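# Fit two printed parts onto jig pins or press CALL

## Task

Working quickly, since a courier is waiting, seat the two loose printed parts on their matching pins in the jig so they match the drawing. If the kit turns out to be one that should not be assembled, do not assemble it: instead press the blue CALL button with a closed gripper, keep it pressed for about one second, and leave the kit's parts untouched.

## Robot and tools

Robot: two six-joint arms with parallel grippers, left_arm and right_arm. Bases in the scene frame: left_arm at (+0.040, +0.226, 0) m, right_arm at (+0.043, -0.307, 0) m, each turned slightly about z. Scene frame: origin at table height midway between the nominal bases, +x out over the table, +z up, left_arm on the +y side. Arm names do not match image left or right. Each gripper's fingers point along its own +z and close along its y. end_effector_position is the point between the pads, about 1 cm short of the tips. Printed hand poses can be off by a few cm, more at long reach.

Command row: every motion is written as rows of 14 numbers covering both arms, even if one arm stays put. Order: left_arm waist, shoulder, elbow, wrist pitch, wrist yaw, wrist roll, opening; then the same seven for right_arm. The six joint numbers are absolute target angles in radians, the same form as the Joint positions line. Stated ranges: waist -2.880..2.880, shoulder 0.000..3.142, elbow 0.000..3.019, wrist pitch -1.693..1.571, wrist yaw -1.571..1.571, wrist roll -2.094..2.094. True ends may differ by up to 0.084 rad; a target beyond that margin (and further out than the present angle) is refused, and one past the real end is clipped, reported as "joint sent to its limit". Opening is an absolute command from -1 (closed) to +1 (fully open); between the ends the fingers go to where grip_measured would read that number. To keep a gripper unchanged, repeat its present command; 0 is a real command, not 'no change'.

execute_actions(actions, cameras): actions is a list of actions; each action is up to 15 rows, one per 1/30 s step, and a short table repeats its last row until 15 steps. cameras lists names (cam_high, cam_low, cam_over, or ["all"]); images come with an empty actions list by default, otherwise only if asked. Per step each joint's target is kept within a lead of its measured angle (0.716 rad waist/shoulder, 0.645 elbow, 0.69 wrist pitch, 1.84 yaw, 3.24 roll), and targets that would jump the gripper over 110 mm are scaled back, so far goals need several actions.

move(target, speed, blend, opening_speed, grip_force, blocking, cameras): target is one 14-number row or a list of up to 15 rows, all absolute joint angles plus openings. All joints travel together, so the hand follows a curve, with no collision avoidance. speed is the top rad/s of the joint with most to travel, 0.01 to 12.57, default 0.5, one value or one per target. blend (rad) rounds corners between listed targets; 0 stops at each. opening_speed is how fast the commanded opening changes per second on the -1..+1 scale, at least 0.2; use it when closing on something fragile. grip_force is the per-pad limit in newtons, 10 to 50, single or per arm; it persists, starts at full, and low values close slowly. blocking=false returns after about 0.5 s while the move continues; a new move replaces it. The result adds a move: line, e.g. done, off_target (resting >0.035 rad from target), moving, held, fault, and limits=held if steps were withheld. done does not prove contact or its absence. Paths are at least 0.5 s and at most 10 s per move.

wait(seconds 0..10): lets time pass with last commands held; a running move continues. stop(): brakes the running move. zoom_image(camera, region [x0,y0,x1,y1] pixels, up to 504x504): closer look at the newest image of that camera. read_manual(section="licences"): licence text only. finished_scene(scene=1): ends the scene irreversibly; the goal must hold without the robot.

Result lines: Joint positions and Joint velocities per arm, six joints then pad gap in m (0.094 open); "within noise" when still. Joint targets shows what joints are being driven toward now; resend these to hold still. Tool commands shows present gripper commands. grip_measured is the measured opening on the command scale, reading slightly wide when empty and up to about 0.064 narrower than a firmly squeezed hard part. grip_effort_nm is the gripper motor effort (negative closing), offset and not a pad force. Joint torques include the arm's own weight; entries 3 and 4 wrap at ±28 N m. Step readings list joint angles at some steps of action calls. "joint command not followed" means the clearance check altered targets. MOTOR HOT warns of heating; at 100 °C an OVER-TEMPERATURE FAULT drops that arm for 30-60 s or more, so avoid long stretched holds or pushing against unreachable poses.

Cameras: cam_high, cam_low, cam_over, all 504x504; check the drawing and kit first to decide between assembling and pressing CALL.

Avoid: anything leaving the table, dropping parts or releasing them while moving, fast impacts with the jig or table, very hard pushes, any contact between the two arms or one gripper closing on the other's fingers, and arm stops. Faster moves hit harder. Time spent thinking also passes in the scene.

Each tool is called in YAML: its name, and indented under it one key for each argument.

## Session

execute_actions:
  actions: []

Scene clock: 0.00 s.
left_arm: end_effector_position=(+0.5724, +0.2626, +0.3300) grip_measured=+1.000 grip_effort_nm=n/a end_effector_quat_wxyz=(+0.157, -0.352, +0.916, +0.115) | right_arm: end_effector_position=(+0.7513, -0.1149, +0.1689) grip_measured=+1.000 grip_effort_nm=n/a end_effector_quat_wxyz=(+0.275, -0.381, +0.877, -0.099)
Joint positions: left_arm=[-0.075 1.609 1.759 -1.514 -0.335 -0.737 0.094] | right_arm=[0.313 1.951 1.735 -0.774 0.129 -0.561 0.094]
Joint velocities: within noise
Joint torques (N m): no reading
Heat: left arm: hottest shoulder 30 °C; right arm: hottest shoulder 30 °C.
Joint targets: left_arm=[-0.075 1.601 1.788 -1.511 -0.335 -0.737] | right_arm=[0.313 1.954 1.762 -0.771 0.129 -0.561]
Tool commands: left_gripper/opening=+1.0 right_gripper/opening=+1.0

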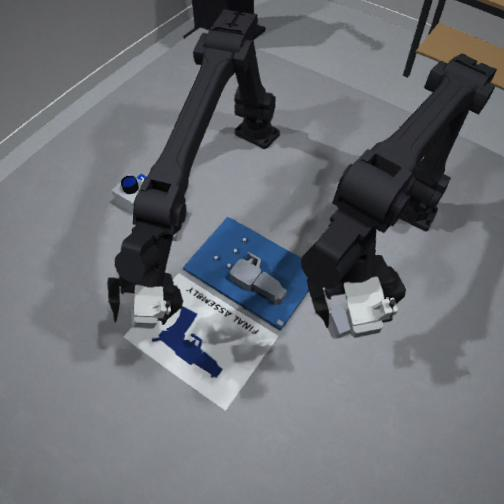

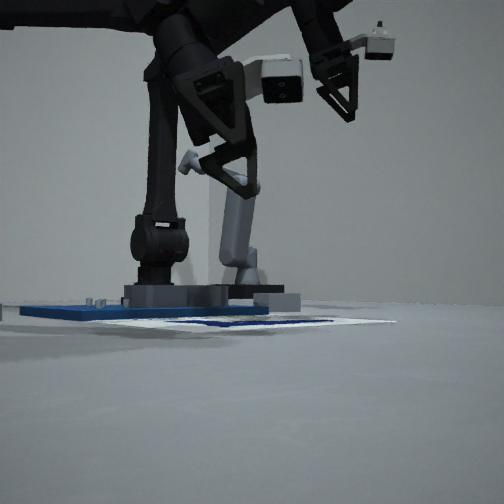

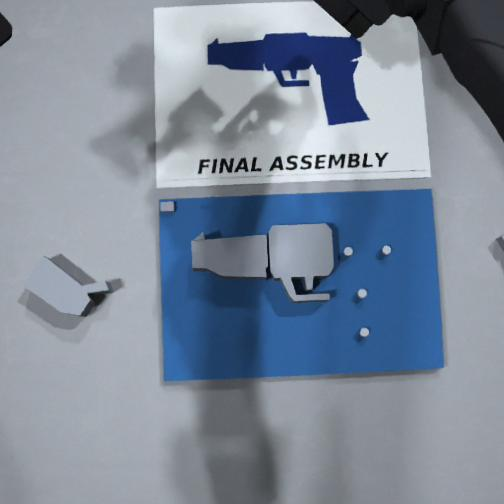

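zoom_image:
  camera: "cam_over"
  region: [150, 0, 450, 300]

zoom_image:
  camera: "cam_over"
  region: [0, 220, 160, 350]

zoom_image:
  camera: "cam_high"
  region: [90, 150, 200, 240]

Scaled by 1.680.

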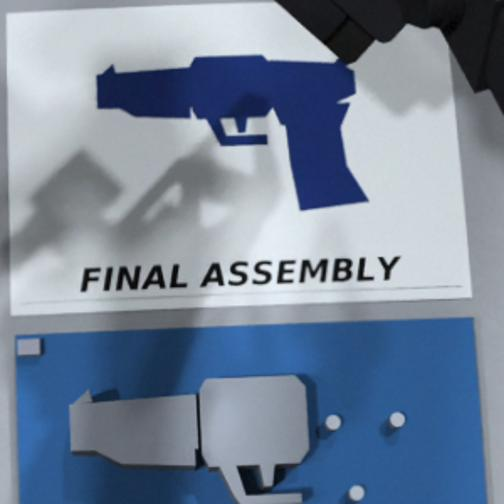

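Scaled by 3.150.

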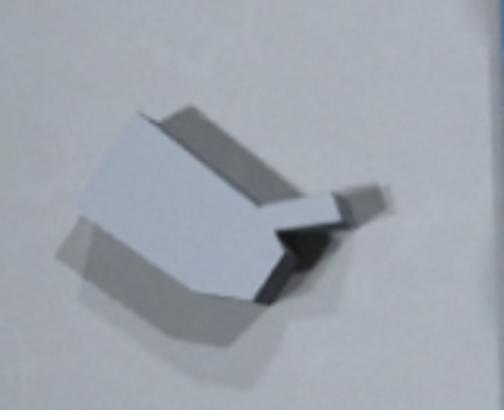

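Scaled by 4.582.

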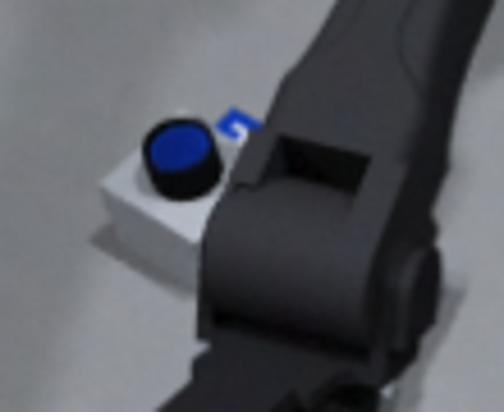

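zoom_image:
  camera: "cam_high"
  region: [180, 0, 300, 160]

zoom_image:
  camera: "cam_high"
  region: [90, 160, 220, 340]

zoom_image:
  camera: "cam_high"
  region: [290, 40, 500, 350]

zoom_image:
  camera: "cam_low"
  region: [0, 140, 320, 340]

Scaled by 3.150.

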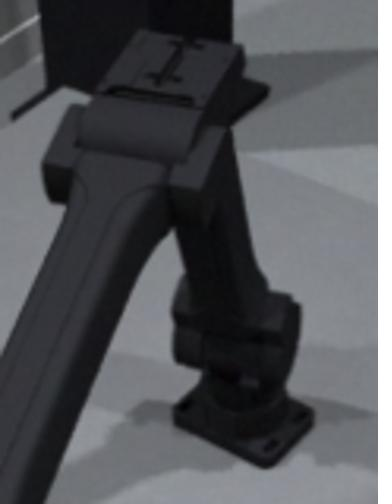

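Scaled by 2.800.

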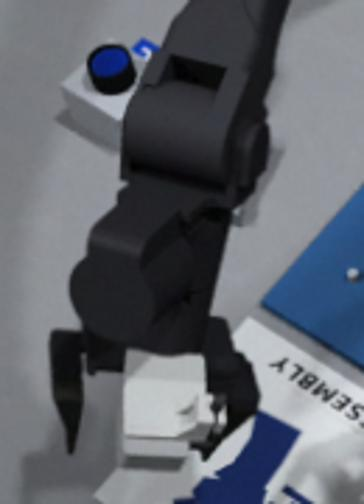

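Scaled by 1.626.

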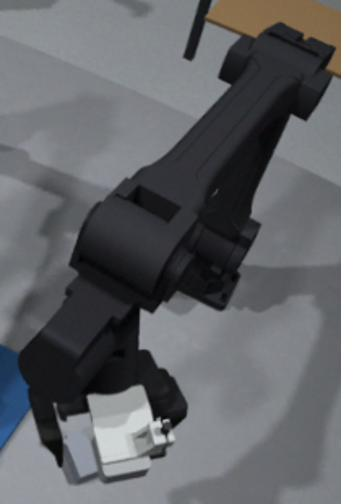

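Scaled by 1.575.

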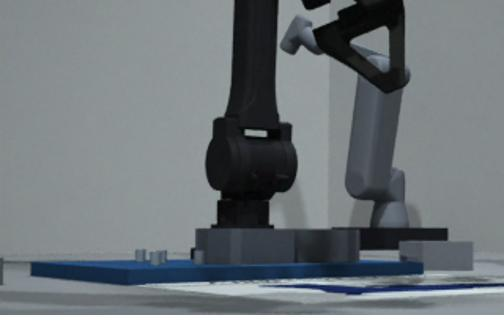

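move:
  target: [-0.075, 1.601, 1.788, -1.511, -0.335, -0.737, 1.0, -0.367, 1.451, 1.407, -1.527, 0.0, 0.0, -1.0]
  speed: 0.8
  opening_speed: 1.5
  cameras: ["all"]

Scene clock: 236.07 s.
left_arm: end_effector_position=(+0.5724, +0.2626, +0.3300) grip_measured=+1.000 grip_effort_nm=0.01 end_effector_quat_wxyz=(+0.157, -0.352, +0.916, +0.115) | right_arm: end_effector_position=(+0.4392, -0.4702, +0.2518) grip_measured=-0.997 grip_effort_nm=-0.15 end_effector_quat_wxyz=(+0.007, +0.184, +0.983, -0.002)
Joint positions: left_arm=[-0.075 1.609 1.759 -1.514 -0.335 -0.737 0.094] | right_arm=[-0.371 1.449 1.41 -1.517 0.002 -0.018 0]
Joint torques (N m): left_arm=[-0.56 -12.16 11.37 0.79 -0.24 -0.01] | right_arm=[-1.2 -9.88 9.33 -0.02 -0.06 0.17]
Heat: left arm: hottest elbow 37 °C; right arm: hottest elbow 37 °C.
Joint targets: left_arm=[-0.075 1.601 1.788 -1.511 -0.335 -0.737] | right_arm=[-0.367 1.451 1.407 -1.527 0.000 0.000]
move: done

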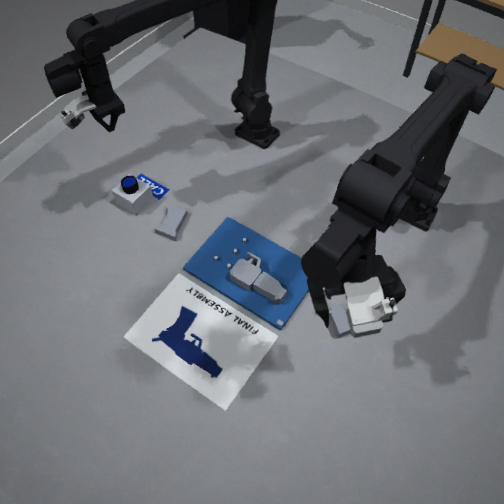

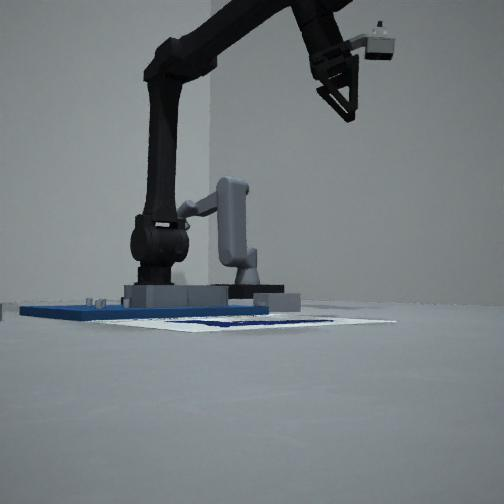

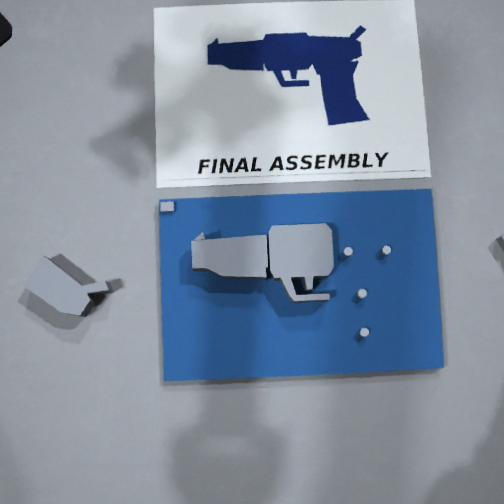

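zoom_image:
  camera: "cam_high"
  region: [40, 80, 190, 230]

Scaled by 3.360.

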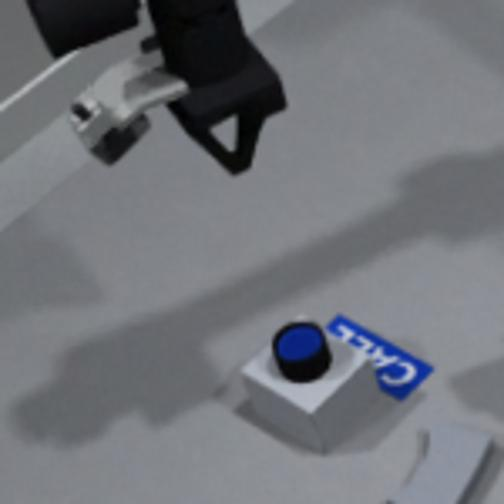

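move:
  target: [-0.075, 1.601, 1.788, -1.511, -0.335, -0.737, 1.0, -0.323, 1.5385, 1.1255, -1.1578, 0.0, 0.0, -1.0]
  speed: 0.5
  cameras: ["cam_high"]

zoom_image:
  camera: "cam_high"
  region: [80, 120, 200, 240]

Scene clock: 274.33 s.
left_arm: end_effector_position=(+0.5724, +0.2626, +0.3300) grip_measured=+1.000 grip_effort_nm=0.01 end_effector_quat_wxyz=(+0.157, -0.352, +0.916, +0.115) | right_arm: end_effector_position=(+0.4417, -0.4538, +0.1129) grip_measured=-0.997 grip_effort_nm=-0.16 end_effector_quat_wxyz=(-0.002, +0.166, +0.986, +0.000)
Joint positions: left_arm=[-0.075 1.609 1.759 -1.514 -0.335 -0.737 0.094] | right_arm=[-0.334 1.532 1.126 -1.17 0.002 -0.017 0]
Joint torques (N m): left_arm=[-0.56 -12.22 11.3 0.75 -0.24 -0.01] | right_arm=[-0.56 -10.05 8.75 0.83 -0.06 0.15]
Heat: left arm: hottest elbow 37 °C; right arm: hottest elbow 36 °C.
Joint targets: left_arm=[-0.075 1.601 1.788 -1.511 -0.335 -0.737] | right_arm=[-0.323 1.539 1.125 -1.158 0.000 0.000]
move: done
Images, in order (width x height): cam_high 504x504.

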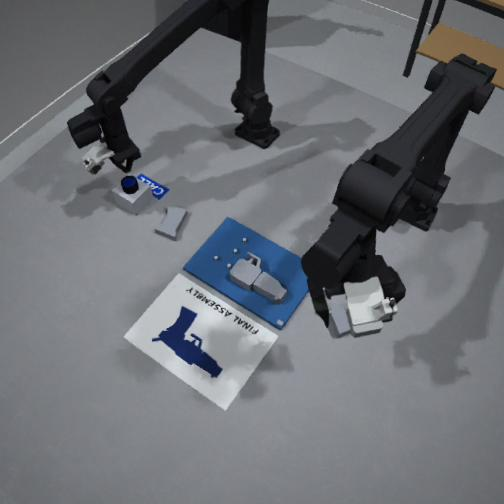

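Scaled by 4.200.

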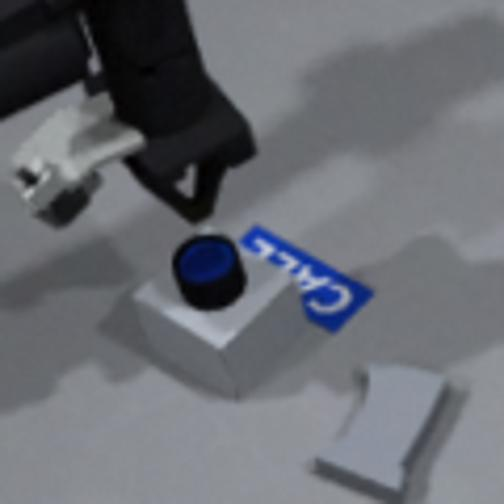

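move:
  target: [-0.075, 1.601, 1.788, -1.511, -0.335, -0.737, 1.0, -0.312, 1.5728, 1.1052, -1.1032, 0.0, 0.0, -1.0]
  speed: 0.2
  cameras: ["cam_high"]

zoom_image:
  camera: "cam_high"
  region: [80, 130, 180, 230]

Scene clock: 310.13 s.
left_arm: end_effector_position=(+0.5724, +0.2626, +0.3300) grip_measured=+1.000 grip_effort_nm=0.01 end_effector_quat_wxyz=(+0.157, -0.352, +0.916, +0.115) | right_arm: end_effector_position=(+0.4481, -0.4511, +0.0938) grip_measured=-0.997 grip_effort_nm=-0.15 end_effector_quat_wxyz=(+0.000, +0.160, +0.987, -0.001)
Joint positions: left_arm=[-0.075 1.609 1.759 -1.514 -0.335 -0.737 0.094] | right_arm=[-0.322 1.563 1.108 -1.115 0.002 -0.017 0]
Joint torques (N m): left_arm=[-0.44 -12.22 11.34 0.72 -0.23 -0.02] | right_arm=[-0.62 -9.7 8.47 0.79 -0.05 0.14]
Heat: left arm: hottest elbow 38 °C; right arm: hottest elbow 36 °C.
Joint targets: left_arm=[-0.075 1.601 1.788 -1.511 -0.335 -0.737] | right_arm=[-0.312 1.573 1.105 -1.103 0.000 0.000]
move: done
Images, in order (width x height): cam_high 504x504.

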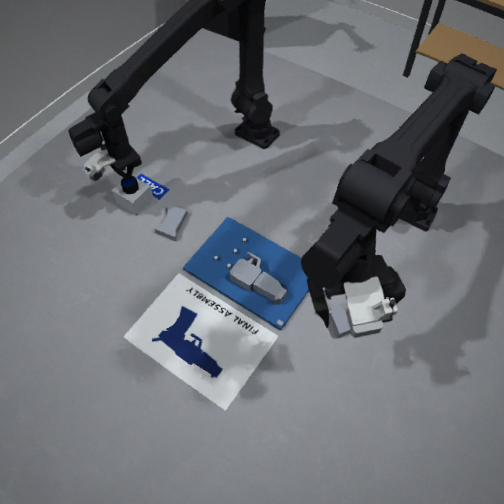

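Scaled by 5.040.

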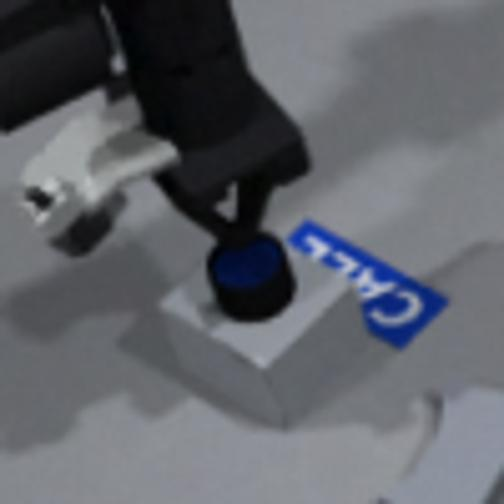

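move:
  target: [-0.075, 1.601, 1.788, -1.511, -0.335, -0.737, 1.0, -0.306, 1.5825, 1.0816, -1.0699, 0.0, 0.0, -1.0]
  speed: 0.08
  cameras: ["cam_high"]

zoom_image:
  camera: "cam_high"
  region: [90, 140, 170, 220]

Scene clock: 342.83 s.
left_arm: end_effector_position=(+0.5724, +0.2626, +0.3300) grip_measured=+1.000 grip_effort_nm=0.01 end_effector_quat_wxyz=(+0.157, -0.352, +0.916, +0.115) | right_arm: end_effector_position=(+0.4493, -0.4500, +0.0886) grip_measured=-0.997 grip_effort_nm=-0.16 end_effector_quat_wxyz=(+0.007, +0.159, +0.987, -0.002)
Joint positions: left_arm=[-0.075 1.609 1.759 -1.514 -0.335 -0.737 0.094] | right_arm=[-0.319 1.563 1.093 -1.087 0.002 -0.017 0]
Joint velocities: left_arm=[within noise] | right_arm=[-0.005 -0.015 -0.032 -0.012 -0.168 -0.022 0.002]
Joint torques (N m): left_arm=[-0.56 -12.28 11.34 0.77 -0.24 -0.02] | right_arm=[-0.38 -9.11 7.8 1.02 -0.05 0.16]
Heat: left arm: hottest elbow 38 °C; right arm: hottest elbow 34 °C.
Joint targets: left_arm=[-0.075 1.601 1.788 -1.511 -0.335 -0.737] | right_arm=[-0.306 1.582 1.082 -1.070 0.000 0.000]
move: done
Images, in order (width x height): cam_high 504x504.

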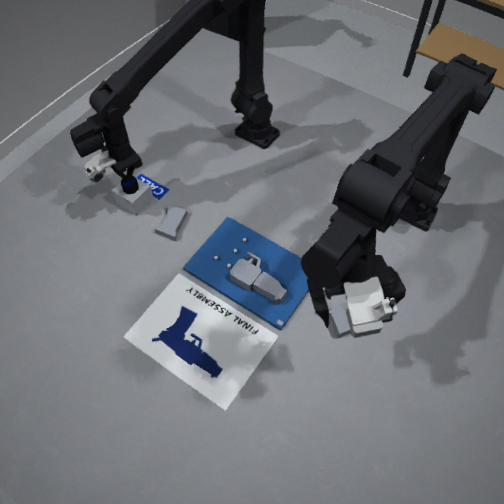

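Scaled by 6.300.

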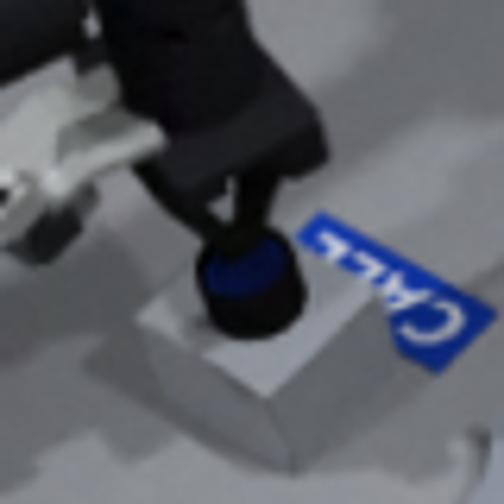

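move:
  target: [-0.075, 1.601, 1.788, -1.511, -0.335, -0.737, 1.0, -0.306, 1.6131, 1.0524, -1.0101, 0.0, 0.0, -1.0]
  speed: 0.08
  cameras: ["cam_high"]

zoom_image:
  camera: "cam_high"
  region: [90, 140, 170, 220]

Scene clock: 366.77 s.
left_arm: end_effector_position=(+0.5724, +0.2626, +0.3300) grip_measured=+1.000 grip_effort_nm=0.01 end_effector_quat_wxyz=(+0.157, -0.352, +0.916, +0.115) | right_arm: end_effector_position=(+0.4549, -0.4514, +0.0835) grip_measured=-0.997 grip_effort_nm=-0.15 end_effector_quat_wxyz=(+0.023, +0.158, +0.987, -0.005)
Joint positions: left_arm=[-0.075 1.609 1.759 -1.514 -0.335 -0.737 0.094] | right_arm=[-0.318 1.564 1.077 -1.037 0.002 -0.017 0]
Joint torques (N m): left_arm=[-0.67 -11.99 11.36 0.76 -0.25 -0.01] | right_arm=[-0.32 -6.65 6.71 1.44 -0.04 0.16]
Heat: left arm: hottest elbow 38 °C; right arm: hottest elbow 34 °C.
Joint targets: left_arm=[-0.075 1.601 1.788 -1.511 -0.335 -0.737] | right_arm=[-0.306 1.613 1.052 -1.010 0.000 0.000]
move: off_target (right_arm); right_arm: the shoulder is farthest, 0.049 rad from its target
Images, in order (width x height): cam_high 504x504.

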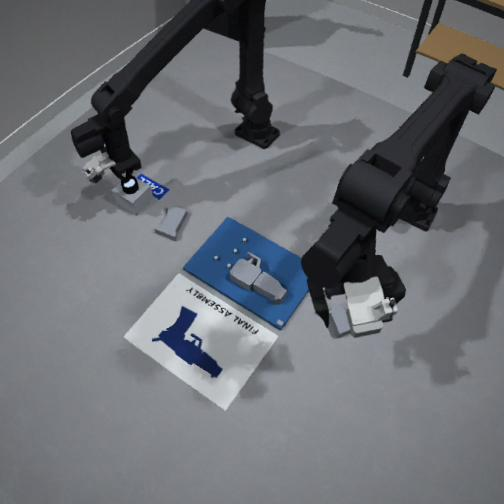

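Scaled by 6.300.

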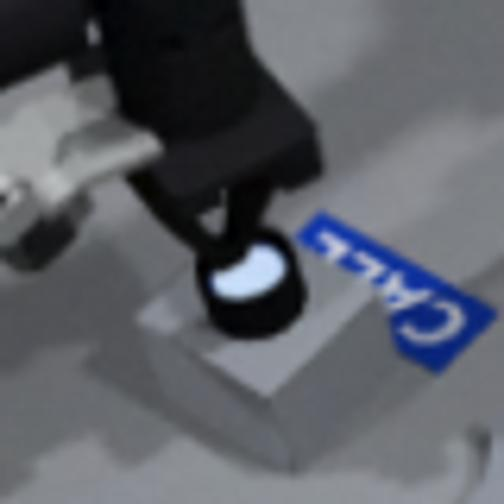

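wait:
  seconds: 0.5
  cameras: ["cam_high"]

move:
  target: [-0.075, 1.601, 1.788, -1.511, -0.335, -0.737, 1.0, -0.315, 1.53, 1.16, -1.18, 0.0, 0.0, -1.0]
  speed: 0.2
  cameras: ["all"]

zoom_image:
  camera: "cam_high"
  region: [80, 120, 200, 240]

Scene clock: 375.83 s.
left_arm: end_effector_position=(+0.5724, +0.2626, +0.3300) grip_measured=+1.000 grip_effort_nm=0.01 end_effector_quat_wxyz=(+0.157, -0.352, +0.916, +0.115) | right_arm: end_effector_position=(+0.4550, -0.4514, +0.0835) grip_measured=-0.997 grip_effort_nm=-0.15 end_effector_quat_wxyz=(+0.023, +0.158, +0.987, -0.005)
Joint positions: left_arm=[-0.075 1.609 1.759 -1.514 -0.335 -0.737 0.094] | right_arm=[-0.318 1.564 1.077 -1.037 0.002 -0.017 0]
Joint torques (N m): left_arm=[-0.5 -12.4 11.33 0.75 -0.25 -0.01] | right_arm=[-0.38 -6.59 6.69 1.52 -0.06 0.13]
Heat: left arm: hottest elbow 38 °C; right arm: hottest elbow 34 °C.
Joint targets: left_arm=[-0.075 1.601 1.788 -1.511 -0.335 -0.737] | right_arm=[-0.306 1.613 1.052 -1.010 0.000 0.000]
Tool commands: left_gripper/opening=+1.0 right_gripper/opening=-1.0
wait: 0.50 s; at rest from the start
Images, in order (width x height): cam_high 504x504.

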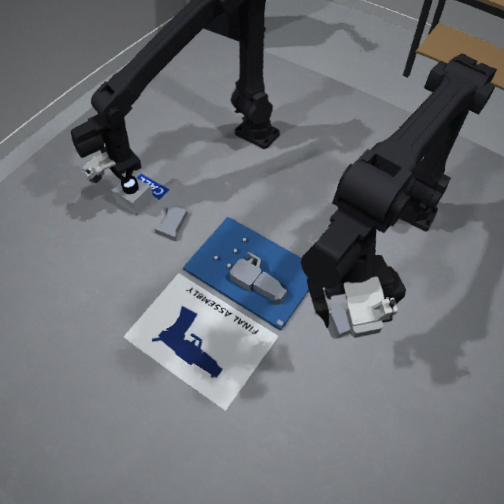

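Scene clock: 377.23 s.
left_arm: end_effector_position=(+0.5724, +0.2626, +0.3300) grip_measured=+1.000 grip_effort_nm=0.01 end_effector_quat_wxyz=(+0.157, -0.352, +0.916, +0.115) | right_arm: end_effector_position=(+0.4385, -0.4449, +0.1055) grip_measured=-0.997 grip_effort_nm=-0.15 end_effector_quat_wxyz=(-0.012, +0.158, +0.987, +0.003)
Joint positions: left_arm=[-0.075 1.609 1.759 -1.514 -0.335 -0.737 0.094] | right_arm=[-0.317 1.538 1.112 -1.17 -0.001 -0.017 0]
Joint torques (N m): left_arm=[-0.38 -12.22 11.33 0.79 -0.24 -0.01] | right_arm=[-1.32 -11.11 12.36 -0.09 0.06 0.15]
Heat: left arm: hottest elbow 38 °C; right arm: hottest elbow 34 °C.
Joint targets: left_arm=[-0.075 1.601 1.788 -1.511 -0.335 -0.737] | right_arm=[-0.315 1.530 1.160 -1.180 0.000 0.000]
move: off_target (right_arm); right_arm: the elbow is farthest, 0.048 rad from its target

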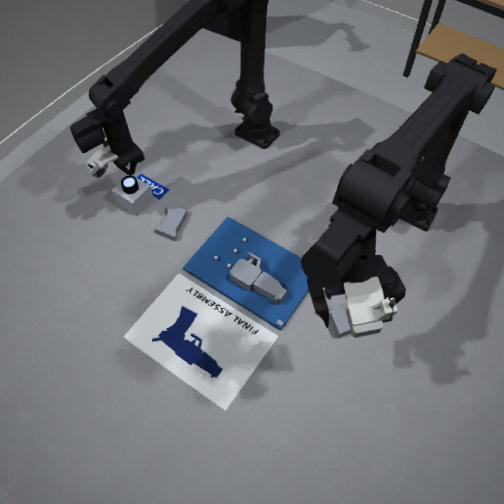

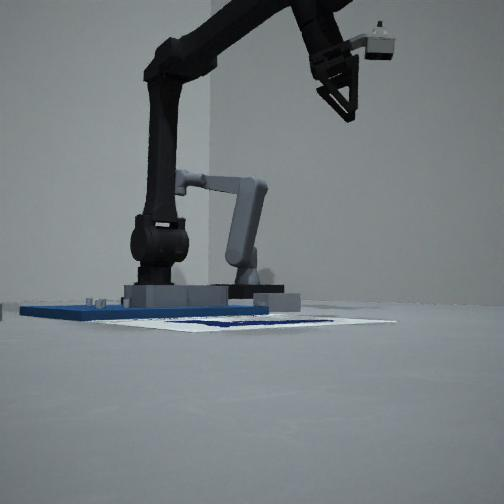

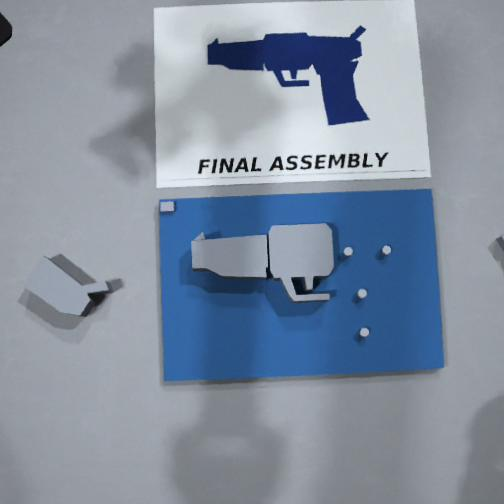

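Scaled by 4.200.

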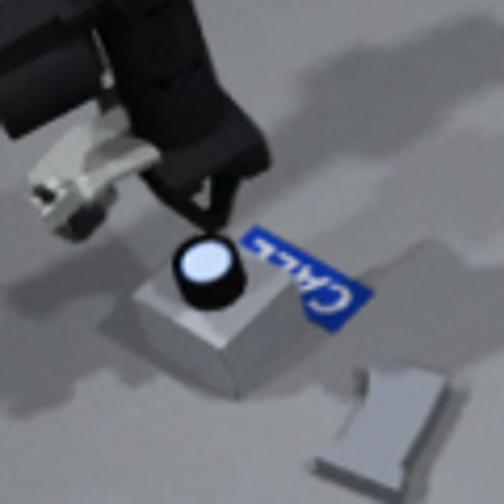

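The CALL button stays lit with the gripper lifted clear, and the kit's parts are where they were.

finished_scene:

The scene is finished: the task was done.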